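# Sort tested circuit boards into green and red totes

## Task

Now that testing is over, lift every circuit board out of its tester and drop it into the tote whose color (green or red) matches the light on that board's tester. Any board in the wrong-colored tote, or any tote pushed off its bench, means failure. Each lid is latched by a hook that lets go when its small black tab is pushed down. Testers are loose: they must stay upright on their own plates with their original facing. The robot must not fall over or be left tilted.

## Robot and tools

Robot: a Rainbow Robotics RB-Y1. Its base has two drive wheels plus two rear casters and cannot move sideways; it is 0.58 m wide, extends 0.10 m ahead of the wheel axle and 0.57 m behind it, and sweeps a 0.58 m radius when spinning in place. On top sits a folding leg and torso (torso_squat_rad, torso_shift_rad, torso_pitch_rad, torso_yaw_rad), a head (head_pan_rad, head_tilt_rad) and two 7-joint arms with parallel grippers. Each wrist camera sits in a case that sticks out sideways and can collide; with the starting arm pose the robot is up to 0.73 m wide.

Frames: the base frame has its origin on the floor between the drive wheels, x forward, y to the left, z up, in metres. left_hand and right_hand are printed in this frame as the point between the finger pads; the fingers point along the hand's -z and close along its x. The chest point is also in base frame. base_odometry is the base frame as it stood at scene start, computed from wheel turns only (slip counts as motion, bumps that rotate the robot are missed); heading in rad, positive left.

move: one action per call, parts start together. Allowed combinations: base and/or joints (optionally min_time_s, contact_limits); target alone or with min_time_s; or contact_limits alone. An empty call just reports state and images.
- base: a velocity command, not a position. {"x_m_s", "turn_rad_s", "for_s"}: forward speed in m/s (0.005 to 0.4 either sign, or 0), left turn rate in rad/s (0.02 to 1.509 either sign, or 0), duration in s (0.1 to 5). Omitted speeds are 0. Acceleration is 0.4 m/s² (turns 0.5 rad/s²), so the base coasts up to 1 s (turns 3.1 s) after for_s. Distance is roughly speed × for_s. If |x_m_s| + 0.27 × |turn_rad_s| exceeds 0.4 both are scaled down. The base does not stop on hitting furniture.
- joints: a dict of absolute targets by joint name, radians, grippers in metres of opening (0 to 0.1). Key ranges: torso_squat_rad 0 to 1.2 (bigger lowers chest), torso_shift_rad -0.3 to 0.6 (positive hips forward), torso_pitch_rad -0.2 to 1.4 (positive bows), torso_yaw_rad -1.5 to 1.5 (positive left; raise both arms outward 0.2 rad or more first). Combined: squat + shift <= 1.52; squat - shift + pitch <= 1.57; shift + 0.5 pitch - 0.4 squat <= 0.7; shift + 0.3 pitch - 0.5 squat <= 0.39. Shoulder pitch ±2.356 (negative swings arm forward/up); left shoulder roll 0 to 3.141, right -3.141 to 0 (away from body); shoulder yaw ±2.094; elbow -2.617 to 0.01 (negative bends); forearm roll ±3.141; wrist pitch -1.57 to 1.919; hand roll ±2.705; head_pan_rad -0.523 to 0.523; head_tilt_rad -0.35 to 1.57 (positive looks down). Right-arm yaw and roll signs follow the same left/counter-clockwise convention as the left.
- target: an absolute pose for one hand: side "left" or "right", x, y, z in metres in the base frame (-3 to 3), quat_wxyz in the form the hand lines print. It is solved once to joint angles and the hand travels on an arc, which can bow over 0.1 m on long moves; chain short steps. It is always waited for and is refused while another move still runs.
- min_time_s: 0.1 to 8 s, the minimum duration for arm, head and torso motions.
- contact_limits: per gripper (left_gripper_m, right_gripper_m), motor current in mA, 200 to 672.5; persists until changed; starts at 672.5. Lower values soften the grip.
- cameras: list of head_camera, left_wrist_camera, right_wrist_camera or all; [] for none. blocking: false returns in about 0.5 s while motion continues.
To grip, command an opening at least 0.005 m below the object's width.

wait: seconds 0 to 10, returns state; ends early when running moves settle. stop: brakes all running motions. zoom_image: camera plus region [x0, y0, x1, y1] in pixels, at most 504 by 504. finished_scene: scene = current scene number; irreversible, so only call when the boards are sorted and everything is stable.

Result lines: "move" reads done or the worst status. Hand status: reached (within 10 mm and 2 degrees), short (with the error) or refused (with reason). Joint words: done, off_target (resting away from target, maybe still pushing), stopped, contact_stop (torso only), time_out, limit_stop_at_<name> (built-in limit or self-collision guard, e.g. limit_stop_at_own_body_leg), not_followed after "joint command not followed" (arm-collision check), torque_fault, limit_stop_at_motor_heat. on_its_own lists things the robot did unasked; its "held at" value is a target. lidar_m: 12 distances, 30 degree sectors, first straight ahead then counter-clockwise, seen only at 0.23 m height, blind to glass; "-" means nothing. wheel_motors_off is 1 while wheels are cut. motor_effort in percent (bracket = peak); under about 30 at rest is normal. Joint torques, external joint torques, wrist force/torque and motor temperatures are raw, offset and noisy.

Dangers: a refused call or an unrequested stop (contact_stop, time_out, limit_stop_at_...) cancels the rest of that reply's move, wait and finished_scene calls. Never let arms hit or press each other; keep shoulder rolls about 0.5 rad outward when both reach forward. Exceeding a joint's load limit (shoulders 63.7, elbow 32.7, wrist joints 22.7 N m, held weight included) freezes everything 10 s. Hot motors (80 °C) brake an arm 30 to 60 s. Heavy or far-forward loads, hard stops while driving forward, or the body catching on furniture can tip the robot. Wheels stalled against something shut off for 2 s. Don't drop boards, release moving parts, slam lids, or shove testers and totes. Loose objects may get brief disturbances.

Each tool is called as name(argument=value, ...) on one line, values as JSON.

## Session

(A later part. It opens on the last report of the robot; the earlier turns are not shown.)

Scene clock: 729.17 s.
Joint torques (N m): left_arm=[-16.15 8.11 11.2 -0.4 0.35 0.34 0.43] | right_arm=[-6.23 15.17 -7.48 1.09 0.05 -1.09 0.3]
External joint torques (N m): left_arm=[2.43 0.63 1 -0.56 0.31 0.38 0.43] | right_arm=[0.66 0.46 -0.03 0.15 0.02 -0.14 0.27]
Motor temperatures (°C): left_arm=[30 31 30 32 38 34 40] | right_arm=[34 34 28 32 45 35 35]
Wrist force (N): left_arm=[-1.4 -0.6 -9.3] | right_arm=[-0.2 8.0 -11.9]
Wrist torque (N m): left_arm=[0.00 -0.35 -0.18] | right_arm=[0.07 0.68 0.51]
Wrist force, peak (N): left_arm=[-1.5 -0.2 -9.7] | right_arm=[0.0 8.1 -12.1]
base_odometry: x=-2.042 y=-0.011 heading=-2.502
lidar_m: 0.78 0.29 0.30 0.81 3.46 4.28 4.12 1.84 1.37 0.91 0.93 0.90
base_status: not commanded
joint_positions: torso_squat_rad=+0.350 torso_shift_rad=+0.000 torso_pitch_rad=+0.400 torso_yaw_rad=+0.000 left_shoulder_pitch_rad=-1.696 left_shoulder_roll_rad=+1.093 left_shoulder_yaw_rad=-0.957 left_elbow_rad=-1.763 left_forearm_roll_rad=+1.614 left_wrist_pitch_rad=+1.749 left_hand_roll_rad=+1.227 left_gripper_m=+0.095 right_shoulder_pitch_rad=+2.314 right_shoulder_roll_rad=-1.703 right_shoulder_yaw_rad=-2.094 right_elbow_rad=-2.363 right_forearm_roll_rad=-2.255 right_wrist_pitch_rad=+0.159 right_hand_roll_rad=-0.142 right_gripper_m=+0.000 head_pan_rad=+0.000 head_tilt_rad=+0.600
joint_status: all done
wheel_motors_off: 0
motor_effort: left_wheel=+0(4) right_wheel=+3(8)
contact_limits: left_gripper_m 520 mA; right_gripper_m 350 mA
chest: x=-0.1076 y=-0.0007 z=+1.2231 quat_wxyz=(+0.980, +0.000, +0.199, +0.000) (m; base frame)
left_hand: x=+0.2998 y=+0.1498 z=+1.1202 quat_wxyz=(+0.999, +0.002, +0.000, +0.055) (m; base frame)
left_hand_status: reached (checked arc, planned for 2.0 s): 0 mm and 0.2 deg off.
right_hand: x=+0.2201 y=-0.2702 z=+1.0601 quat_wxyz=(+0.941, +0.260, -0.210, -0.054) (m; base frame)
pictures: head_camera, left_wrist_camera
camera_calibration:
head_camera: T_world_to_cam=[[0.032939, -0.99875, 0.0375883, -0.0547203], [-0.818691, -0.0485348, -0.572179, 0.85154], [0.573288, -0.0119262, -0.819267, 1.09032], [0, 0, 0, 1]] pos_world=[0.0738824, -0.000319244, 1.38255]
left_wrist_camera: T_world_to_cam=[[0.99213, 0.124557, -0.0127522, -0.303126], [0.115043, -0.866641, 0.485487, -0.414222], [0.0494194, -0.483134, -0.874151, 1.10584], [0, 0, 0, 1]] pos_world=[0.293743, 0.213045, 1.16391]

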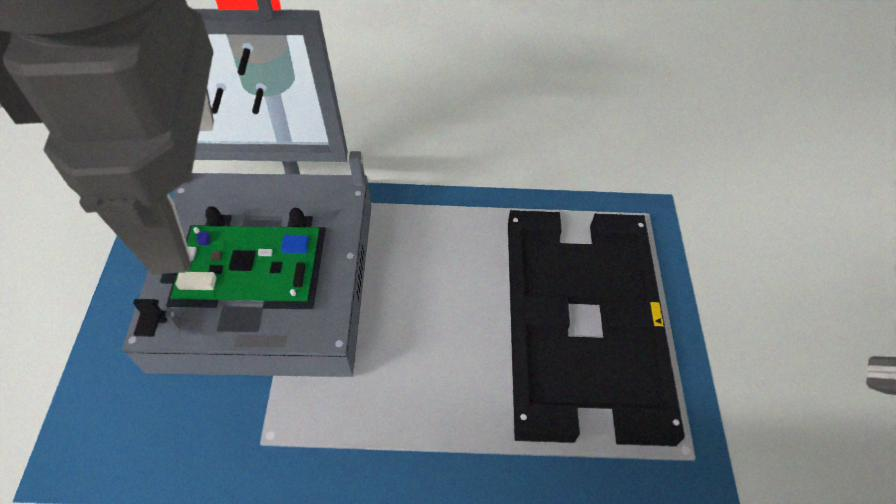

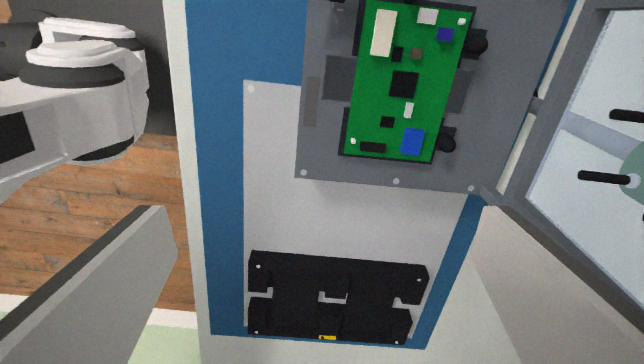

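move(target={"side":"left","x":0.27,"y":0.16,"z":1.13,"quat_wxyz":[0.998,0,0,0.055]}, min_time_s=2, cameras=["head_camera"])

move(target={"side":"left","x":0.25,"y":0.3,"z":1.15,"quat_wxyz":[0.998,0,0,0.055]}, min_time_s=2, cameras=["head_camera"])

move(joints={"left_gripper_m":0}, cameras=["head_camera"])

Scene clock: 760.33 s.
Joint torques (N m): left_arm=[-14.73 8.24 11.31 -0.13 0.4 0.41 0.45] | right_arm=[-6.21 15.01 -7.16 1.11 0.01 -1.08 0.44]
External joint torques (N m): left_arm=[2.34 0.92 1.33 -0.76 0.35 0.45 0.45] | right_arm=[0.68 0.3 0.29 0.17 -0.01 -0.14 0.41]
Motor temperatures (°C): left_arm=[30 31 30 32 38 34 40] | right_arm=[34 34 29 31 45 35 35]
Wrist force (N): left_arm=[-1.9 -0.4 -9.5] | right_arm=[-0.3 8.0 -11.7]
Wrist torque (N m): left_arm=[-0.03 -0.44 -0.17] | right_arm=[0.06 0.67 0.48]
Wrist force, peak (N): left_arm=[-1.7 -0.5 -9.8] | right_arm=[-0.3 8.3 -11.8]
move: done
base_odometry: x=-2.042 y=-0.011 heading=-2.502
lidar_m: 0.77 0.28 0.30 0.82 3.46 4.27 4.12 1.84 1.37 0.91 0.92 0.90
base_status: not commanded
joint_positions: torso_squat_rad=+0.350 torso_shift_rad=+0.000 torso_pitch_rad=+0.400 torso_yaw_rad=+0.000 left_shoulder_pitch_rad=-1.673 left_shoulder_roll_rad=+1.181 left_shoulder_yaw_rad=-0.920 left_elbow_rad=-1.915 left_forearm_roll_rad=+1.671 left_wrist_pitch_rad=+1.750 left_hand_roll_rad=+1.301 left_gripper_m=+0.095 right_shoulder_pitch_rad=+2.314 right_shoulder_roll_rad=-1.703 right_shoulder_yaw_rad=-2.094 right_elbow_rad=-2.363 right_forearm_roll_rad=-2.255 right_wrist_pitch_rad=+0.159 right_hand_roll_rad=-0.142 right_gripper_m=+0.000 head_pan_rad=+0.000 head_tilt_rad=+0.600
joint_status: all done
wheel_motors_off: 0
motor_effort: left_wheel=-1(2) right_wheel=+4(4)
contact_limits: left_gripper_m 520 mA; right_gripper_m 350 mA
chest: x=-0.1076 y=-0.0007 z=+1.2231 quat_wxyz=(+0.980, +0.000, +0.199, +0.000) (m; base frame)
left_hand: x=+0.2700 y=+0.1599 z=+1.1300 quat_wxyz=(+0.998, +0.000, +0.000, +0.055) (m; base frame)
left_hand_status: reached (checked arc, planned for 2.0 s): 0 mm and 0.0 deg off.
right_hand: x=+0.2201 y=-0.2702 z=+1.0601 quat_wxyz=(+0.941, +0.260, -0.210, -0.054) (m; base frame)
pictures: head_camera
camera_calibration:
head_camera: T_world_to_cam=[[0.0329389, -0.99875, 0.0375884, -0.0547204], [-0.818691, -0.0485347, -0.572179, 0.85154], [0.573288, -0.0119264, -0.819267, 1.09032], [0, 0, 0, 1]] pos_world=[0.0738823, -0.000319206, 1.38255]

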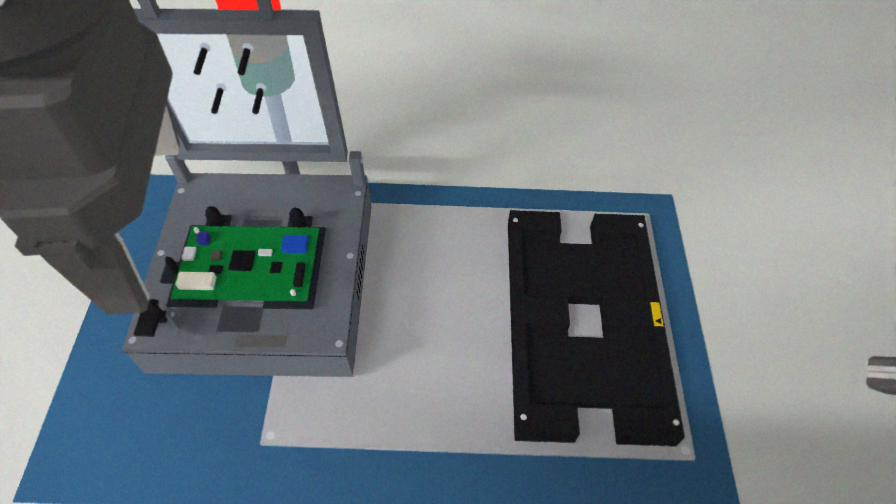

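Scene clock: 762.67 s.
Joint torques (N m): left_arm=[-10.45 10.16 11 1.14 0.39 -0.46 -0.17] | right_arm=[-6.35 15.06 -7.35 1.15 0.07 -1.05 0.37]
External joint torques (N m): left_arm=[2.02 0.39 1.22 -0.79 0.38 -0.41 -0.17] | right_arm=[0.55 0.35 0.1 0.21 0.05 -0.1 0.35]
Motor temperatures (°C): left_arm=[30 31 30 32 38 34 40] | right_arm=[34 34 29 31 45 35 35]
Wrist force (N): left_arm=[-1.6 -0.2 -9.5] | right_arm=[-0.5 8.3 -11.6]
Wrist torque (N m): left_arm=[-0.05 -0.37 -0.22] | right_arm=[0.03 0.65 0.52]
Wrist force, peak (N): left_arm=[-1.4 -0.4 -9.9] | right_arm=[-0.4 7.9 -12.0]
move: done
base_odometry: x=-2.042 y=-0.011 heading=-2.502
lidar_m: 0.78 0.29 0.30 0.81 3.46 4.28 4.11 1.84 1.37 0.92 0.93 0.90
base_status: not commanded
joint_positions: torso_squat_rad=+0.350 torso_shift_rad=+0.000 torso_pitch_rad=+0.400 torso_yaw_rad=+0.000 left_shoulder_pitch_rad=-1.479 left_shoulder_roll_rad=+1.656 left_shoulder_yaw_rad=-0.825 left_elbow_rad=-1.973 left_forearm_roll_rad=+1.799 left_wrist_pitch_rad=+1.658 left_hand_roll_rad=+0.914 left_gripper_m=+0.095 right_shoulder_pitch_rad=+2.314 right_shoulder_roll_rad=-1.703 right_shoulder_yaw_rad=-2.094 right_elbow_rad=-2.363 right_forearm_roll_rad=-2.255 right_wrist_pitch_rad=+0.159 right_hand_roll_rad=-0.142 right_gripper_m=+0.000 head_pan_rad=+0.000 head_tilt_rad=+0.600
joint_status: all done
wheel_motors_off: 0
motor_effort: left_wheel=+0(2) right_wheel=+1(4)
contact_limits: left_gripper_m 520 mA; right_gripper_m 350 mA
chest: x=-0.1076 y=-0.0007 z=+1.2231 quat_wxyz=(+0.980, +0.000, +0.199, +0.000) (m; base frame)
left_hand: x=+0.2501 y=+0.3000 z=+1.1507 quat_wxyz=(+0.998, +0.005, -0.002, +0.056) (m; base frame)
left_hand_status: reached (checked arc, planned for 2.0 s): 1 mm and 0.6 deg off.
right_hand: x=+0.2201 y=-0.2702 z=+1.0601 quat_wxyz=(+0.941, +0.260, -0.210, -0.054) (m; base frame)
pictures: head_camera
camera_calibration:
head_camera: T_world_to_cam=[[0.0329387, -0.99875, 0.0375879, -0.05472], [-0.818691, -0.0485343, -0.572179, 0.85154], [0.573288, -0.0119261, -0.819267, 1.09032], [0, 0, 0, 1]] pos_world=[0.0738825, -0.000319477, 1.38255]

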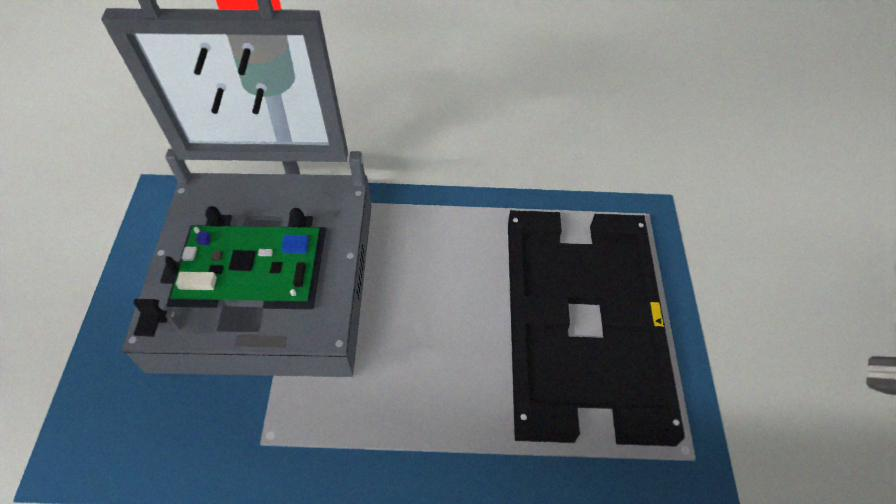

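Scene clock: 764.30 s.
Joint torques (N m): left_arm=[-10.82 10.21 11 1.22 0.33 -0.4 -0.16] | right_arm=[-6.46 15.24 -7.39 1.04 -0.01 -1.04 0.35]
External joint torques (N m): left_arm=[1.64 0.44 1.21 -0.72 0.32 -0.35 -0.16] | right_arm=[0.43 0.53 0.06 0.11 -0.03 -0.1 0.32]
Motor temperatures (°C): left_arm=[30 31 30 32 38 34 40] | right_arm=[34 34 29 31 45 35 35]
Wrist force (N): left_arm=[-1.5 -0.5 -9.4] | right_arm=[-0.2 7.8 -11.6]
Wrist torque (N m): left_arm=[0.00 -0.38 -0.20] | right_arm=[0.09 0.66 0.51]
Wrist force, peak (N): left_arm=[-1.6 -0.5 -9.8] | right_arm=[-0.4 8.1 -12.0]
move: done
base_odometry: x=-2.042 y=-0.011 heading=-2.502
lidar_m: 0.78 0.29 0.31 0.82 3.45 4.28 4.12 1.84 1.36 0.93 0.93 0.90
base_status: not commanded
joint_positions: torso_squat_rad=+0.350 torso_shift_rad=+0.000 torso_pitch_rad=+0.400 torso_yaw_rad=+0.000 left_shoulder_pitch_rad=-1.479 left_shoulder_roll_rad=+1.656 left_shoulder_yaw_rad=-0.825 left_elbow_rad=-1.973 left_forearm_roll_rad=+1.799 left_wrist_pitch_rad=+1.658 left_hand_roll_rad=+0.914 left_gripper_m=+0.000 right_shoulder_pitch_rad=+2.314 right_shoulder_roll_rad=-1.703 right_shoulder_yaw_rad=-2.094 right_elbow_rad=-2.363 right_forearm_roll_rad=-2.255 right_wrist_pitch_rad=+0.159 right_hand_roll_rad=-0.142 right_gripper_m=+0.000 head_pan_rad=+0.000 head_tilt_rad=+0.600
joint_status: all done
wheel_motors_off: 0
motor_effort: left_wheel=-1(2) right_wheel=+3(4)
contact_limits: left_gripper_m 520 mA; right_gripper_m 350 mA
chest: x=-0.1076 y=-0.0007 z=+1.2231 quat_wxyz=(+0.980, +0.000, +0.199, +0.000) (m; base frame)
left_hand: x=+0.2501 y=+0.3000 z=+1.1507 quat_wxyz=(+0.998, +0.005, -0.002, +0.056) (m; base frame)
right_hand: x=+0.2201 y=-0.2702 z=+1.0601 quat_wxyz=(+0.941, +0.260, -0.210, -0.054) (m; base frame)
pictures: head_camera
camera_calibration:
head_camera: T_world_to_cam=[[0.0329387, -0.99875, 0.0375879, -0.0547201], [-0.818691, -0.0485343, -0.572179, 0.85154], [0.573288, -0.0119261, -0.819267, 1.09032], [0, 0, 0, 1]] pos_world=[0.0738823, -0.000319596, 1.38255]

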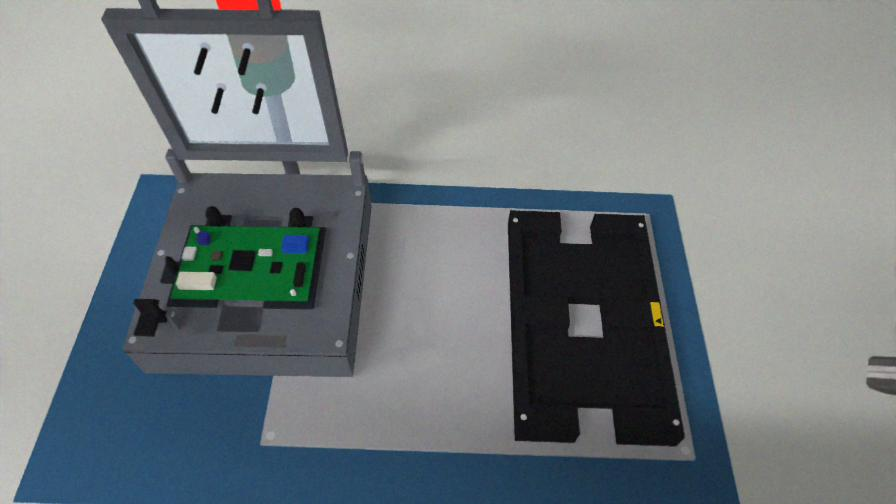

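move(target={"side":"left","x":0.345,"y":0.3,"z":1.03,"quat_wxyz":[1,0,0,0]}, min_time_s=2, cameras=["head_camera"])

move(target={"side":"left","x":0.345,"y":0.295,"z":0.932,"quat_wxyz":[1,0,0,0]}, min_time_s=2, cameras=["head_camera","left_wrist_camera"])

Scene clock: 783.63 s.
Joint torques (N m): left_arm=[-15.81 9.75 9.34 0.7 0.14 -0.39 -0.21] | right_arm=[-6.13 15.01 -7.28 1 0.03 -1.08 0.31]
External joint torques (N m): left_arm=[1.84 -1.91 -0.9 1.11 0.12 -0.31 -0.21] | right_arm=[0.76 0.29 0.17 0.07 0.01 -0.13 0.28]
Motor temperatures (°C): left_arm=[30 31 30 32 37 34 40] | right_arm=[34 34 29 31 45 35 35]
Wrist force (N): left_arm=[-1.8 -0.6 -9.7] | right_arm=[-0.5 8.1 -11.6]
Wrist torque (N m): left_arm=[0.02 -0.39 -0.19] | right_arm=[0.08 0.64 0.51]
Wrist force, peak (N): left_arm=[-1.7 -0.4 -10.1] | right_arm=[-0.3 8.0 -12.0]
move: done
base_odometry: x=-2.042 y=-0.011 heading=-2.502
lidar_m: 0.78 0.29 0.30 0.81 3.46 4.28 4.11 1.84 1.37 0.92 0.93 0.90
base_status: not commanded
joint_positions: torso_squat_rad=+0.350 torso_shift_rad=+0.000 torso_pitch_rad=+0.400 torso_yaw_rad=+0.000 left_shoulder_pitch_rad=-1.403 left_shoulder_roll_rad=+1.286 left_shoulder_yaw_rad=-0.970 left_elbow_rad=-1.512 left_forearm_roll_rad=+1.515 left_wrist_pitch_rad=+1.505 left_hand_roll_rad=+0.601 left_gripper_m=+0.000 right_shoulder_pitch_rad=+2.314 right_shoulder_roll_rad=-1.703 right_shoulder_yaw_rad=-2.094 right_elbow_rad=-2.363 right_forearm_roll_rad=-2.255 right_wrist_pitch_rad=+0.159 right_hand_roll_rad=-0.142 right_gripper_m=+0.000 head_pan_rad=+0.000 head_tilt_rad=+0.600
joint_status: all done
wheel_motors_off: 0
motor_effort: left_wheel=+0(2) right_wheel=+2(4)
contact_limits: left_gripper_m 520 mA; right_gripper_m 350 mA
chest: x=-0.1076 y=-0.0007 z=+1.2231 quat_wxyz=(+0.980, +0.000, +0.199, +0.000) (m; base frame)
left_hand: x=+0.3448 y=+0.3000 z=+1.0303 quat_wxyz=(+1.000, +0.000, -0.001, +0.000) (m; base frame)
left_hand_status: reached (checked arc, planned for 2.0 s): 0 mm and 0.1 deg off.
right_hand: x=+0.2201 y=-0.2702 z=+1.0601 quat_wxyz=(+0.941, +0.260, -0.210, -0.054) (m; base frame)
pictures: head_camera
camera_calibration:
head_camera: T_world_to_cam=[[0.0329388, -0.99875, 0.037588, -0.0547201], [-0.818691, -0.0485344, -0.572179, 0.85154], [0.573288, -0.011926, -0.819267, 1.09032], [0, 0, 0, 1]] pos_world=[0.0738823, -0.000319505, 1.38255]

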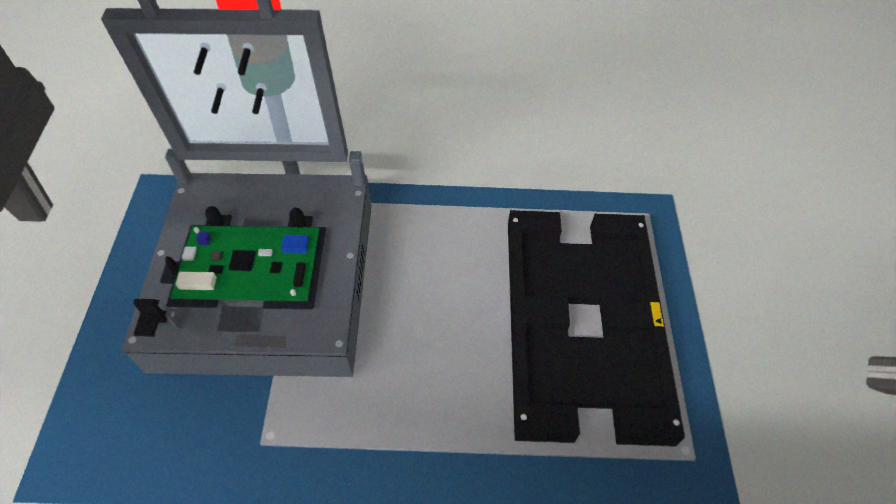

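Scene clock: 785.97 s.
Joint torques (N m): left_arm=[-15.88 9.76 8.26 0.1 0.02 -0.37 -0.32] | right_arm=[-6.36 15.23 -7.24 1 0.07 -1.13 0.38]
External joint torques (N m): left_arm=[2.07 -2.35 -1.29 1.22 0 -0.29 -0.32] | right_arm=[0.54 0.52 0.21 0.07 0.05 -0.19 0.35]
Motor temperatures (°C): left_arm=[30 31 30 32 37 34 40] | right_arm=[34 34 29 31 45 35 35]
Wrist force (N): left_arm=[-1.5 -0.6 -9.4] | right_arm=[-0.3 7.6 -11.7]
Wrist torque (N m): left_arm=[0.04 -0.37 -0.21] | right_arm=[0.11 0.66 0.49]
Wrist force, peak (N): left_arm=[-1.7 -0.4 -9.8] | right_arm=[-0.4 8.3 -11.9]
move: done
base_odometry: x=-2.042 y=-0.011 heading=-2.502
lidar_m: 0.78 0.29 0.30 0.82 3.46 4.28 4.11 1.84 1.37 0.92 0.93 0.90
base_status: not commanded
joint_positions: torso_squat_rad=+0.350 torso_shift_rad=+0.000 torso_pitch_rad=+0.400 torso_yaw_rad=+0.000 left_shoulder_pitch_rad=-1.278 left_shoulder_roll_rad=+1.148 left_shoulder_yaw_rad=-1.048 left_elbow_rad=-1.391 left_forearm_roll_rad=+1.399 left_wrist_pitch_rad=+1.314 left_hand_roll_rad=+0.576 left_gripper_m=+0.000 right_shoulder_pitch_rad=+2.314 right_shoulder_roll_rad=-1.703 right_shoulder_yaw_rad=-2.094 right_elbow_rad=-2.363 right_forearm_roll_rad=-2.255 right_wrist_pitch_rad=+0.159 right_hand_roll_rad=-0.142 right_gripper_m=+0.000 head_pan_rad=+0.000 head_tilt_rad=+0.600
joint_status: all done
wheel_motors_off: 0
motor_effort: left_wheel=+1(2) right_wheel=+1(4)
contact_limits: left_gripper_m 520 mA; right_gripper_m 350 mA
chest: x=-0.1076 y=-0.0007 z=+1.2231 quat_wxyz=(+0.980, +0.000, +0.199, +0.000) (m; base frame)
left_hand: x=+0.3450 y=+0.2950 z=+0.9324 quat_wxyz=(+1.000, +0.000, -0.001, +0.000) (m; base frame)
left_hand_status: reached (checked arc, planned for 2.0 s): 0 mm and 0.1 deg off.
right_hand: x=+0.2201 y=-0.2702 z=+1.0601 quat_wxyz=(+0.941, +0.260, -0.210, -0.054) (m; base frame)
pictures: head_camera, left_wrist_camera
camera_calibration:
head_camera: T_world_to_cam=[[0.0329388, -0.99875, 0.0375878, -0.05472], [-0.818691, -0.0485344, -0.572179, 0.85154], [0.573288, -0.0119259, -0.819267, 1.09032], [0, 0, 0, 1]] pos_world=[0.0738822, -0.000319609, 1.38255]
left_wrist_camera: T_world_to_cam=[[0.999815, 0.0156679, -0.0111747, -0.340492], [0.01913, -0.872441, 0.488345, -0.17027], [-0.00209788, -0.488468, -0.872579, 1.02746], [0, 0, 0, 1]] pos_world=[0.345842, 0.358665, 0.975885]

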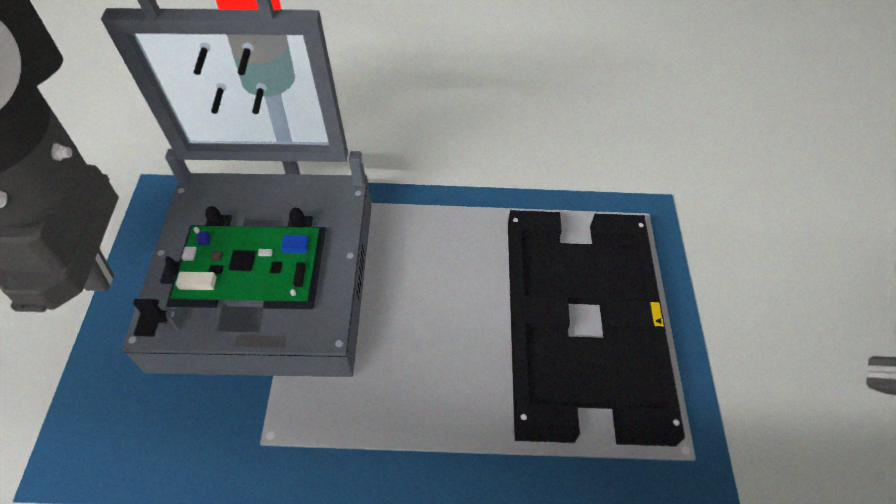

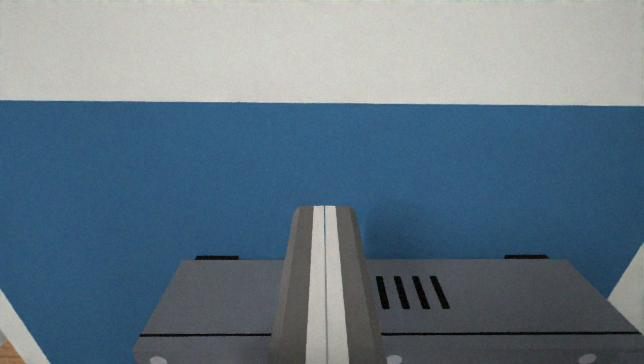

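move(target={"side":"left","x":0.358,"y":0.275,"z":0.932,"quat_wxyz":[1,0,0,0]}, min_time_s=2, cameras=["left_wrist_camera"])

move(target={"side":"left","x":0.358,"y":0.24,"z":0.932,"quat_wxyz":[1,0,0,0]}, min_time_s=3, cameras=["head_camera","left_wrist_camera"])

Scene clock: 796.23 s.
Joint torques (N m): left_arm=[-19.07 9 7.84 -0.11 0.03 0.31 0.49] | right_arm=[-6.23 15.19 -7.27 1.08 0.1 -1.08 0.33]
External joint torques (N m): left_arm=[-0.14 -2.49 -1.54 1.18 0.01 0.39 0.49] | right_arm=[0.67 0.48 0.18 0.15 0.08 -0.13 0.3]
Motor temperatures (°C): left_arm=[30 31 30 32 37 34 40] | right_arm=[34 34 29 31 45 35 35]
Wrist force (N): left_arm=[-1.4 -0.5 -9.4] | right_arm=[-0.3 7.8 -11.3]
Wrist torque (N m): left_arm=[0.00 -0.34 -0.19] | right_arm=[0.09 0.65 0.51]
Wrist force, peak (N): left_arm=[-1.5 -0.4 -10.0] | right_arm=[-0.1 8.0 -12.0]
move: done
base_odometry: x=-2.042 y=-0.011 heading=-2.502
lidar_m: 0.78 0.29 0.30 0.81 3.45 4.28 4.11 1.84 1.36 0.92 0.93 0.90
base_status: not commanded
joint_positions: torso_squat_rad=+0.350 torso_shift_rad=+0.000 torso_pitch_rad=+0.400 torso_yaw_rad=+0.000 left_shoulder_pitch_rad=-1.323 left_shoulder_roll_rad=+1.075 left_shoulder_yaw_rad=-1.055 left_elbow_rad=-1.323 left_forearm_roll_rad=+1.384 left_wrist_pitch_rad=+1.337 left_hand_roll_rad=+0.584 left_gripper_m=+0.000 right_shoulder_pitch_rad=+2.314 right_shoulder_roll_rad=-1.703 right_shoulder_yaw_rad=-2.094 right_elbow_rad=-2.363 right_forearm_roll_rad=-2.255 right_wrist_pitch_rad=+0.159 right_hand_roll_rad=-0.142 right_gripper_m=+0.000 head_pan_rad=+0.000 head_tilt_rad=+0.600
joint_status: all done
wheel_motors_off: 0
motor_effort: left_wheel=-1(2) right_wheel=+2(4)
contact_limits: left_gripper_m 520 mA; right_gripper_m 350 mA
chest: x=-0.1076 y=-0.0007 z=+1.2231 quat_wxyz=(+0.980, +0.000, +0.199, +0.000) (m; base frame)
left_hand: x=+0.3580 y=+0.2751 z=+0.9321 quat_wxyz=(+1.000, +0.000, +0.000, +0.000) (m; base frame)
left_hand_status: reached (checked arc, planned for 2.0 s): 0 mm and 0.0 deg off.
right_hand: x=+0.2201 y=-0.2702 z=+1.0601 quat_wxyz=(+0.941, +0.260, -0.210, -0.054) (m; base frame)
pictures: left_wrist_camera
camera_calibration:
left_wrist_camera: T_world_to_cam=[[0.999807, 0.0156118, -0.0119144, -0.352479], [0.0194431, -0.872297, 0.488589, -0.188145], [-0.00276517, -0.488727, -0.872433, 1.01769], [0, 0, 0, 1]] pos_world=[0.358883, 0.338756, 0.975591]

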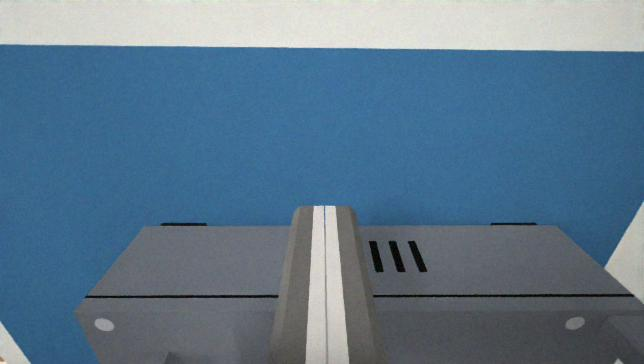

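Scene clock: 799.57 s.
Joint torques (N m): left_arm=[-22.52 -7.96 11.56 -9.89 5.16 -4.33 0.43] | right_arm=[-6.19 15.08 -7.31 1.11 0.01 -1.08 0.34]
External joint torques (N m): left_arm=[-3.08 -18.54 2.15 -8.35 5.15 -4.26 0.43] | right_arm=[0.7 0.37 0.15 0.17 -0.02 -0.13 0.31]
Motor temperatures (°C): left_arm=[30 31 30 32 38 34 40] | right_arm=[34 34 29 31 45 35 35]
Wrist force (N): left_arm=[-1.9 28.8 -2.2] | right_arm=[-0.3 7.8 -11.6]
Wrist torque (N m): left_arm=[0.52 -0.41 -0.10] | right_arm=[0.09 0.67 0.51]
Wrist force, peak (N): left_arm=[-0.9 40.8 5.8] | right_arm=[-0.2 8.2 -11.9]
move: done
base_odometry: x=-2.042 y=-0.011 heading=-2.502
lidar_m: 0.77 0.30 0.30 0.80 3.46 4.29 4.11 1.83 1.37 0.93 0.93 0.90
base_status: not commanded
joint_positions: torso_squat_rad=+0.350 torso_shift_rad=+0.000 torso_pitch_rad=+0.399 torso_yaw_rad=+0.001 left_shoulder_pitch_rad=-1.355 left_shoulder_roll_rad=+1.017 left_shoulder_yaw_rad=-1.071 left_elbow_rad=-1.342 left_forearm_roll_rad=+1.354 left_wrist_pitch_rad=+1.360 left_hand_roll_rad=+0.670 left_gripper_m=+0.000 right_shoulder_pitch_rad=+2.314 right_shoulder_roll_rad=-1.703 right_shoulder_yaw_rad=-2.094 right_elbow_rad=-2.363 right_forearm_roll_rad=-2.255 right_wrist_pitch_rad=+0.159 right_hand_roll_rad=-0.142 right_gripper_m=+0.000 head_pan_rad=+0.000 head_tilt_rad=+0.600
joint_status: all done
wheel_motors_off: 0
motor_effort: left_wheel=+3(5) right_wheel=-1(4)
contact_limits: left_gripper_m 520 mA; right_gripper_m 350 mA
chest: x=-0.1078 y=-0.0004 z=+1.2231 quat_wxyz=(+0.980, +0.000, +0.198, +0.000) (m; base frame)
left_hand: x=+0.3580 y=+0.2442 z=+0.9323 quat_wxyz=(+1.000, +0.003, +0.000, +0.003) (m; base frame)
left_hand_status: reached (checked arc, planned for 3.0 s): 4 mm and 0.4 deg off.
right_hand: x=+0.2201 y=-0.2697 z=+1.0603 quat_wxyz=(+0.941, +0.260, -0.210, -0.054) (m; base frame)
pictures: head_camera, left_wrist_camera
camera_calibration:
head_camera: T_world_to_cam=[[0.0335473, -0.998724, 0.0377508, -0.0545309], [-0.81841, -0.0491316, -0.57253, 0.851858], [0.573654, -0.0116888, -0.819014, 1.09022], [0, 0, 0, 1]] pos_world=[0.0735902, 0.00013515, 1.38268]
left_wrist_camera: T_world_to_cam=[[0.999701, 0.0214385, -0.0117267, -0.35353], [0.0244358, -0.874681, 0.484082, -0.212189], [0.000120875, -0.484224, -0.874944, 1.00296], [0, 0, 0, 1]] pos_world=[0.358488, 0.30764, 0.976107]

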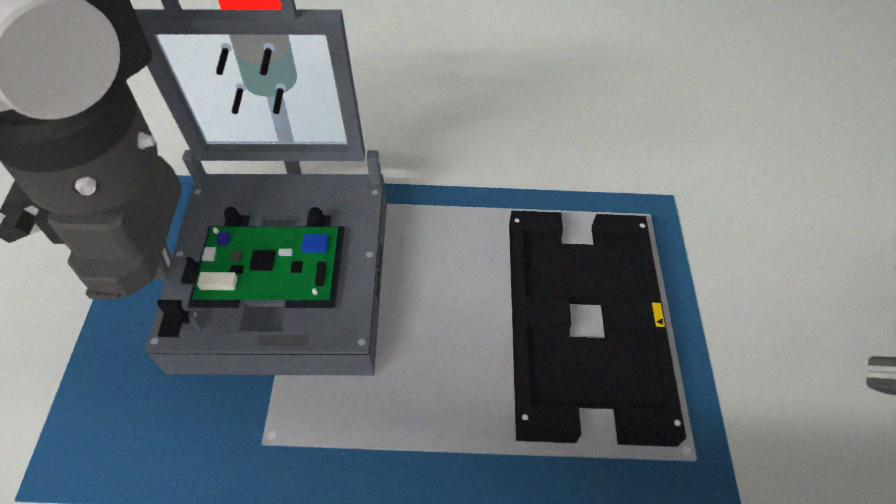

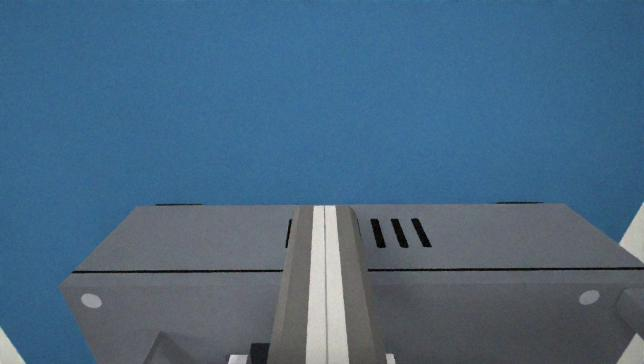

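move(target={"side":"left","x":0.36,"y":0.205,"z":0.932,"quat_wxyz":[1,0,0,0]}, min_time_s=3, cameras=["left_wrist_camera"])

move(target={"side":"left","x":0.36,"y":0.17,"z":0.932,"quat_wxyz":[1,0,0,0]}, min_time_s=3, cameras=["head_camera","left_wrist_camera"])

Scene clock: 809.83 s.
Joint torques (N m): left_arm=[-24.03 -8.47 12.2 -7.64 4.24 -5.25 0.32] | right_arm=[-6.23 15.15 -7.29 1.14 0.03 -1.09 0.39]
External joint torques (N m): left_arm=[-3.91 -18.12 2.85 -5.86 4.22 -5.18 0.32] | right_arm=[0.66 0.44 0.16 0.21 0.01 -0.14 0.37]
Motor temperatures (°C): left_arm=[30 31 30 32 38 34 40] | right_arm=[34 34 29 31 45 35 35]
Wrist force (N): left_arm=[-5.7 29.0 -0.9] | right_arm=[-0.2 8.1 -11.6]
Wrist torque (N m): left_arm=[0.45 -0.36 -0.05] | right_arm=[0.06 0.65 0.49]
Wrist force, peak (N): left_arm=[-2.7 37.3 7.2] | right_arm=[-0.1 8.1 -12.1]
move: done
base_odometry: x=-2.042 y=-0.011 heading=-2.502
lidar_m: 0.77 0.29 0.30 0.80 3.47 4.28 4.11 1.83 1.37 0.92 0.94 0.90
base_status: not commanded
joint_positions: torso_squat_rad=+0.350 torso_shift_rad=+0.000 torso_pitch_rad=+0.399 torso_yaw_rad=+0.001 left_shoulder_pitch_rad=-1.394 left_shoulder_roll_rad=+0.937 left_shoulder_yaw_rad=-1.085 left_elbow_rad=-1.328 left_forearm_roll_rad=+1.329 left_wrist_pitch_rad=+1.383 left_hand_roll_rad=+0.739 left_gripper_m=+0.000 right_shoulder_pitch_rad=+2.314 right_shoulder_roll_rad=-1.703 right_shoulder_yaw_rad=-2.094 right_elbow_rad=-2.363 right_forearm_roll_rad=-2.255 right_wrist_pitch_rad=+0.159 right_hand_roll_rad=-0.142 right_gripper_m=+0.000 head_pan_rad=+0.000 head_tilt_rad=+0.600
joint_status: all done
wheel_motors_off: 0
motor_effort: left_wheel=+4(6) right_wheel=-3(3)
contact_limits: left_gripper_m 520 mA; right_gripper_m 350 mA
chest: x=-0.1078 y=-0.0004 z=+1.2231 quat_wxyz=(+0.980, +0.000, +0.198, +0.000) (m; base frame)
left_hand: x=+0.3601 y=+0.2084 z=+0.9319 quat_wxyz=(+1.000, +0.002, +0.000, +0.002) (m; base frame)
left_hand_status: reached (checked arc, planned for 3.0 s): 3 mm and 0.4 deg off.
right_hand: x=+0.2201 y=-0.2697 z=+1.0603 quat_wxyz=(+0.941, +0.260, -0.210, -0.054) (m; base frame)
pictures: left_wrist_camera
camera_calibration:
left_wrist_camera: T_world_to_cam=[[0.999716, 0.0203113, -0.0124973, -0.353965], [0.0238228, -0.874685, 0.484106, -0.243139], [-0.00109841, -0.484266, -0.87492, 0.985723], [0, 0, 0, 1]] pos_world=[0.36074, 0.271872, 0.97571]

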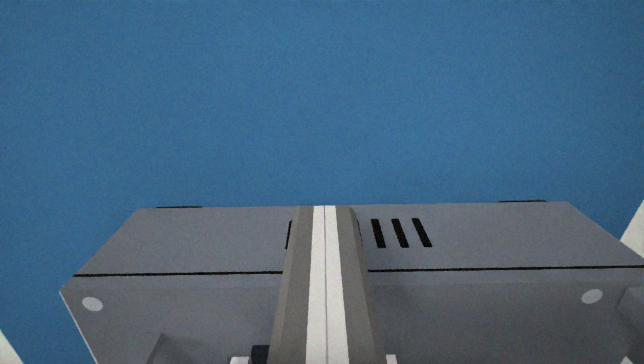

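Scene clock: 813.17 s.
Joint torques (N m): left_arm=[-26.26 -22.64 15.13 -13.27 7.42 -10.68 0.18] | right_arm=[-6.18 15.16 -7.33 1.1 0.05 -1.07 0.45]
External joint torques (N m): left_arm=[-5.58 -31.45 5.88 -11.29 7.41 -10.62 0.18] | right_arm=[0.72 0.45 0.12 0.16 0.03 -0.13 0.42]
Motor temperatures (°C): left_arm=[30 31 30 32 38 34 40] | right_arm=[34 34 29 31 45 35 35]
Wrist force (N): left_arm=[-8.9 55.4 9.3] | right_arm=[-0.3 8.1 -11.5]
Wrist torque (N m): left_arm=[0.83 -0.36 0.09] | right_arm=[0.05 0.63 0.52]
Wrist force, peak (N): left_arm=[-8.3 56.3 8.6] | right_arm=[-0.2 8.0 -12.0]
move: done
base_odometry: x=-2.042 y=-0.011 heading=-2.502
lidar_m: 0.77 0.29 0.30 0.81 3.46 4.29 4.12 1.84 1.37 0.92 0.94 0.90
base_status: not commanded
joint_positions: torso_squat_rad=+0.350 torso_shift_rad=+0.000 torso_pitch_rad=+0.399 torso_yaw_rad=+0.001 left_shoulder_pitch_rad=-1.429 left_shoulder_roll_rad=+0.861 left_shoulder_yaw_rad=-1.099 left_elbow_rad=-1.309 left_forearm_roll_rad=+1.307 left_wrist_pitch_rad=+1.403 left_hand_roll_rad=+0.804 left_gripper_m=+0.000 right_shoulder_pitch_rad=+2.314 right_shoulder_roll_rad=-1.703 right_shoulder_yaw_rad=-2.094 right_elbow_rad=-2.363 right_forearm_roll_rad=-2.255 right_wrist_pitch_rad=+0.159 right_hand_roll_rad=-0.142 right_gripper_m=+0.000 head_pan_rad=+0.000 head_tilt_rad=+0.600
joint_status: all done
wheel_motors_off: 0
motor_effort: left_wheel=+8(9) right_wheel=-5(5)
contact_limits: left_gripper_m 520 mA; right_gripper_m 350 mA
chest: x=-0.1079 y=-0.0002 z=+1.2231 quat_wxyz=(+0.980, +0.000, +0.198, +0.001) (m; base frame)
left_hand: x=+0.3605 y=+0.1766 z=+0.9319 quat_wxyz=(+1.000, +0.005, +0.000, +0.005) (m; base frame)
left_hand_status: reached (checked arc, planned for 3.0 s): 7 mm and 0.7 deg off.
right_hand: x=+0.2201 y=-0.2694 z=+1.0604 quat_wxyz=(+0.941, +0.260, -0.210, -0.054) (m; base frame)
pictures: head_camera, left_wrist_camera
camera_calibration:
head_camera: T_world_to_cam=[[0.0339905, -0.998703, 0.0379121, -0.0544628], [-0.818282, -0.0495894, -0.572674, 0.85197], [0.573811, -0.0115573, -0.818906, 1.09019], [0, 0, 0, 1]] pos_world=[0.07344, 0.000456178, 1.38273]
left_wrist_camera: T_world_to_cam=[[0.99962, 0.024699, -0.0122109, -0.35472], [0.0275279, -0.876527, 0.480565, -0.268729], [0.00116627, -0.480719, -0.876874, 0.970611], [0, 0, 0, 1]] pos_world=[0.360851, 0.239805, 0.975914]

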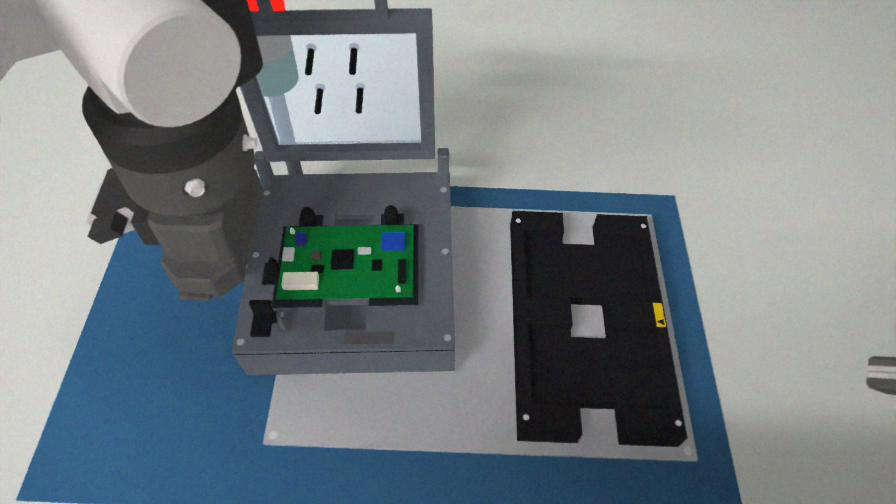

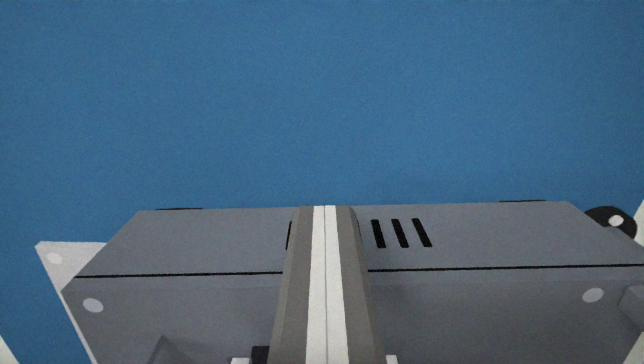

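move(target={"side":"left","x":0.361,"y":0.168,"z":0.95,"quat_wxyz":[1,0,0,0]}, min_time_s=2, cameras=["head_camera","left_wrist_camera"])

zoom_image(camera="head_camera", region=[200, 100, 500, 400])

Scene clock: 837.63 s.
Joint torques (N m): left_arm=[-20.68 9.19 10.69 -2.33 0.44 0.32 0.44] | right_arm=[-5.96 14.91 -6.98 0.94 0.12 -0.97 0.48]
External joint torques (N m): left_arm=[0.12 0.49 1.26 -0.41 0.41 0.39 0.44] | right_arm=[0.93 0.2 0.47 0.01 0.1 -0.02 0.45]
Motor temperatures (°C): left_arm=[31 32 30 33 39 36 40] | right_arm=[34 34 29 31 45 35 35]
Wrist force (N): left_arm=[-2.3 -0.1 -9.3] | right_arm=[-0.4 8.2 -11.3]
Wrist torque (N m): left_arm=[-0.05 -0.46 -0.20] | right_arm=[0.04 0.64 0.52]
Wrist force, peak (N): left_arm=[-8.9 55.8 9.3] | right_arm=[-0.2 8.4 -12.1]
move: done
base_odometry: x=-2.042 y=-0.011 heading=-2.502
lidar_m: 0.78 0.29 0.30 0.81 3.47 4.27 4.11 1.84 1.37 0.92 0.93 0.90
base_status: not commanded
joint_positions: torso_squat_rad=+0.350 torso_shift_rad=+0.000 torso_pitch_rad=+0.400 torso_yaw_rad=+0.000 left_shoulder_pitch_rad=-1.457 left_shoulder_roll_rad=+0.868 left_shoulder_yaw_rad=-1.086 left_elbow_rad=-1.334 left_forearm_roll_rad=+1.326 left_wrist_pitch_rad=+1.436 left_hand_roll_rad=+0.814 left_gripper_m=+0.000 right_shoulder_pitch_rad=+2.314 right_shoulder_roll_rad=-1.703 right_shoulder_yaw_rad=-2.094 right_elbow_rad=-2.363 right_forearm_roll_rad=-2.255 right_wrist_pitch_rad=+0.159 right_hand_roll_rad=-0.142 right_gripper_m=+0.000 head_pan_rad=+0.000 head_tilt_rad=+0.600
joint_status: all done
wheel_motors_off: 0
motor_effort: left_wheel=+2(10) right_wheel=+0(15)
contact_limits: left_gripper_m 520 mA; right_gripper_m 350 mA
chest: x=-0.1076 y=-0.0007 z=+1.2231 quat_wxyz=(+0.980, +0.000, +0.199, +0.000) (m; base frame)
left_hand: x=+0.3615 y=+0.1672 z=+0.9489 quat_wxyz=(+1.000, +0.001, +0.000, -0.001) (m; base frame)
left_hand_status: reached (checked arc, planned for 2.0 s): 1 mm and 0.1 deg off.
right_hand: x=+0.2201 y=-0.2703 z=+1.0601 quat_wxyz=(+0.941, +0.260, -0.210, -0.054) (m; base frame)
pictures: head_camera, left_wrist_camera
camera_calibration:
head_camera: T_world_to_cam=[[0.032982, -0.998751, 0.0375272, -0.0546598], [-0.818655, -0.0485357, -0.572231, 0.851593], [0.573338, -0.0118485, -0.819233, 1.0903], [0, 0, 0, 1]] pos_world=[0.0738524, -0.000340416, 1.38257]
left_wrist_camera: T_world_to_cam=[[0.999823, 0.0135045, -0.0131297, -0.352572], [0.0181927, -0.872909, 0.487544, -0.288945], [-0.00487704, -0.487696, -0.873, 0.980689], [0, 0, 0, 1]] pos_world=[0.362549, 0.230817, 0.992386]

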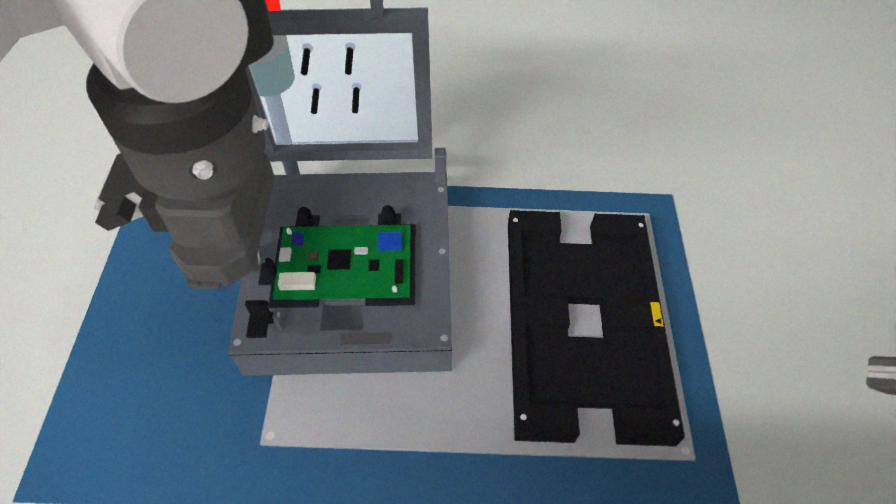

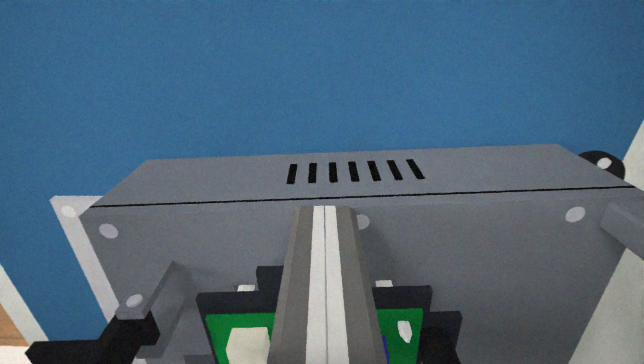

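Scaled by 1.680 from the camera's 896x504 image, which has a finer 1280x720 frame.

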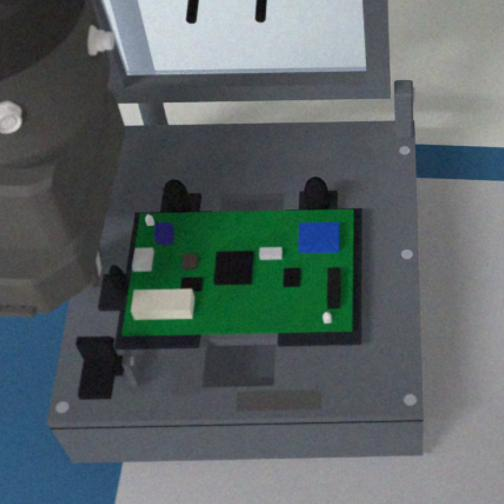

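move(target={"side":"left","x":0.358,"y":0.24,"z":0.96,"quat_wxyz":[1,0,0,0]}, min_time_s=1.5, cameras=["head_camera","left_wrist_camera"])

move(joints={"right_gripper_m":0.06}, cameras=[])

zoom_image(camera="head_camera", region=[100, 0, 500, 300])

Scene clock: 867.03 s.
Joint torques (N m): left_arm=[-17.28 11.14 10.92 -1.87 0.37 -0.4 -0.24] | right_arm=[-5.88 14.88 -7.19 1 0.05 -0.92 0.39]
External joint torques (N m): left_arm=[2.16 0.65 1.2 -0.47 0.35 -0.33 -0.24] | right_arm=[1.01 0.17 0.26 0.07 0.03 0.02 0.37]
Motor temperatures (°C): left_arm=[31 31 30 32 38 35 40] | right_arm=[34 34 29 31 45 35 35]
Wrist force (N): left_arm=[-2.6 -0.1 -9.4] | right_arm=[-0.2 8.2 -11.5]
Wrist torque (N m): left_arm=[-0.03 -0.50 -0.19] | right_arm=[0.04 0.65 0.50]
Wrist force, peak (N): left_arm=[-2.4 0.0 -9.9] | right_arm=[-0.3 8.1 -12.2]
move: done
base_odometry: x=-2.042 y=-0.011 heading=-2.502
lidar_m: 0.79 0.29 0.30 0.80 3.46 4.28 4.12 1.85 1.37 0.92 0.92 0.90
base_status: not commanded
joint_positions: torso_squat_rad=+0.350 torso_shift_rad=+0.000 torso_pitch_rad=+0.400 torso_yaw_rad=+0.000 left_shoulder_pitch_rad=-1.390 left_shoulder_roll_rad=+1.052 left_shoulder_yaw_rad=-1.050 left_elbow_rad=-1.395 left_forearm_roll_rad=+1.384 left_wrist_pitch_rad=+1.415 left_hand_roll_rad=+0.690 left_gripper_m=+0.000 right_shoulder_pitch_rad=+2.314 right_shoulder_roll_rad=-1.703 right_shoulder_yaw_rad=-2.094 right_elbow_rad=-2.363 right_forearm_roll_rad=-2.255 right_wrist_pitch_rad=+0.159 right_hand_roll_rad=-0.142 right_gripper_m=+0.000 head_pan_rad=+0.000 head_tilt_rad=+0.600
joint_status: all done
wheel_motors_off: 0
motor_effort: left_wheel=+1(3) right_wheel=+1(2)
contact_limits: left_gripper_m 520 mA; right_gripper_m 350 mA
chest: x=-0.1076 y=-0.0007 z=+1.2231 quat_wxyz=(+0.980, +0.000, +0.199, +0.000) (m; base frame)
left_hand: x=+0.3581 y=+0.2399 z=+0.9601 quat_wxyz=(+1.000, +0.001, +0.000, +0.000) (m; base frame)
left_hand_status: reached (checked arc, planned for 1.5 s): 0 mm and 0.1 deg off.
right_hand: x=+0.2201 y=-0.2703 z=+1.0601 quat_wxyz=(+0.941, +0.260, -0.210, -0.054) (m; base frame)
pictures: head_camera, left_wrist_camera
camera_calibration:
head_camera: T_world_to_cam=[[0.0329778, -0.998751, 0.0375285, -0.0546622], [-0.818656, -0.048533, -0.57223, 0.851592], [0.573337, -0.011852, -0.819234, 1.0903], [0, 0, 0, 1]] pos_world=[0.0738525, -0.00034136, 1.38257]
left_wrist_camera: T_world_to_cam=[[0.999806, 0.015576, -0.0120571, -0.351525], [0.0194774, -0.872991, 0.487347, -0.231188], [-0.00293482, -0.487487, -0.873125, 1.02532], [0, 0, 0, 1]] pos_world=[0.358969, 0.303482, 1.00367]

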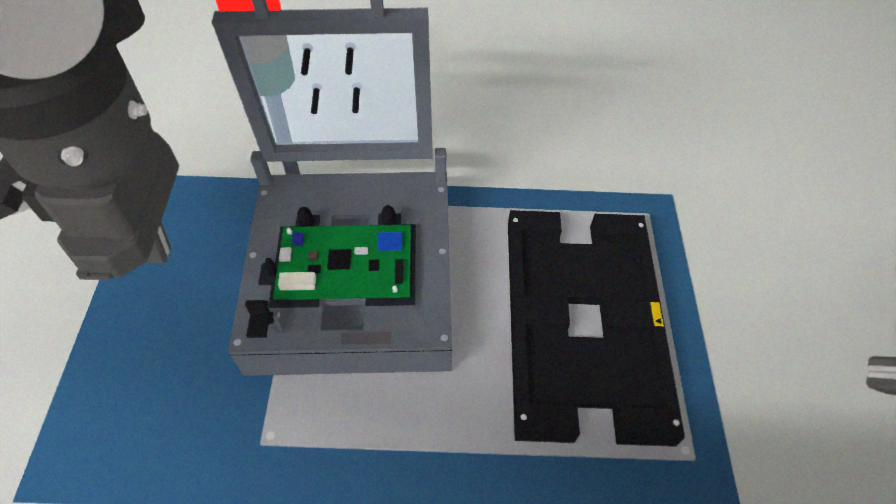

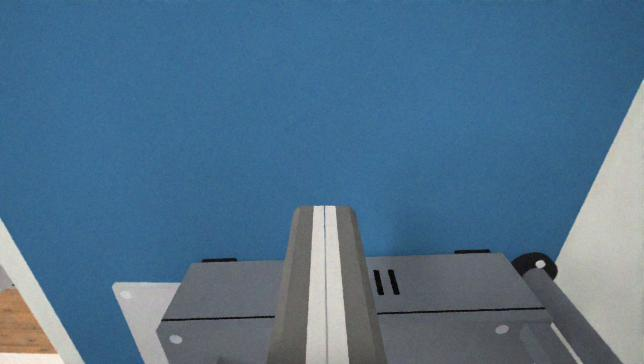

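Scene clock: 868.23 s.
Joint torques (N m): left_arm=[-17.18 10.82 10.71 -1.9 0.4 -0.44 -0.22] | right_arm=[-6.23 14.77 -7.24 1 0 -1.03 0.41]
External joint torques (N m): left_arm=[2.25 0.33 0.99 -0.5 0.38 -0.37 -0.22] | right_arm=[0.66 0.05 0.21 0.07 -0.02 -0.09 0.39]
Motor temperatures (°C): left_arm=[31 31 30 32 38 35 40] | right_arm=[34 34 29 31 45 35 35]
Wrist force (N): left_arm=[-2.4 -0.1 -9.8] | right_arm=[-0.4 8.0 -11.5]
Wrist torque (N m): left_arm=[-0.03 -0.49 -0.20] | right_arm=[0.05 0.66 0.51]
Wrist force, peak (N): left_arm=[-2.5 0.0 -10.0] | right_arm=[-0.4 8.2 -11.8]
move: done
base_odometry: x=-2.042 y=-0.011 heading=-2.502
lidar_m: 0.77 0.29 0.29 0.81 3.46 4.28 4.11 1.83 1.37 0.92 0.93 0.90
base_status: not commanded
joint_positions: torso_squat_rad=+0.350 torso_shift_rad=+0.000 torso_pitch_rad=+0.400 torso_yaw_rad=+0.000 left_shoulder_pitch_rad=-1.390 left_shoulder_roll_rad=+1.052 left_shoulder_yaw_rad=-1.050 left_elbow_rad=-1.395 left_forearm_roll_rad=+1.384 left_wrist_pitch_rad=+1.415 left_hand_roll_rad=+0.690 left_gripper_m=+0.000 right_shoulder_pitch_rad=+2.314 right_shoulder_roll_rad=-1.703 right_shoulder_yaw_rad=-2.094 right_elbow_rad=-2.363 right_forearm_roll_rad=-2.255 right_wrist_pitch_rad=+0.159 right_hand_roll_rad=-0.142 right_gripper_m=+0.060 head_pan_rad=+0.000 head_tilt_rad=+0.600
joint_status: all done
wheel_motors_off: 0
motor_effort: left_wheel=+1(3) right_wheel=+0(2)
contact_limits: left_gripper_m 520 mA; right_gripper_m 350 mA
chest: x=-0.1076 y=-0.0007 z=+1.2231 quat_wxyz=(+0.980, +0.000, +0.199, +0.000) (m; base frame)
left_hand: x=+0.3581 y=+0.2399 z=+0.9601 quat_wxyz=(+1.000, +0.001, +0.000, +0.000) (m; base frame)
right_hand: x=+0.2201 y=-0.2703 z=+1.0601 quat_wxyz=(+0.941, +0.260, -0.210, -0.054) (m; base frame)
pictures: none
No camera images: "cameras" was empty.

Scaled by 1.260 from the camera's 896x504 image, which has a finer 1280x720 frame.

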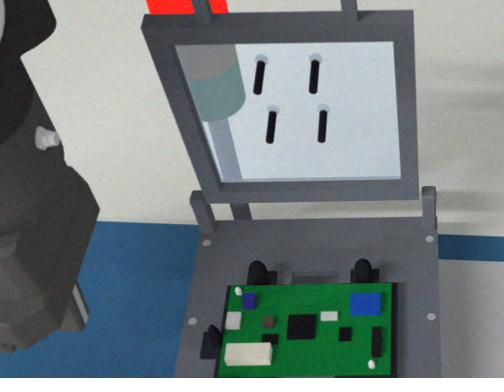

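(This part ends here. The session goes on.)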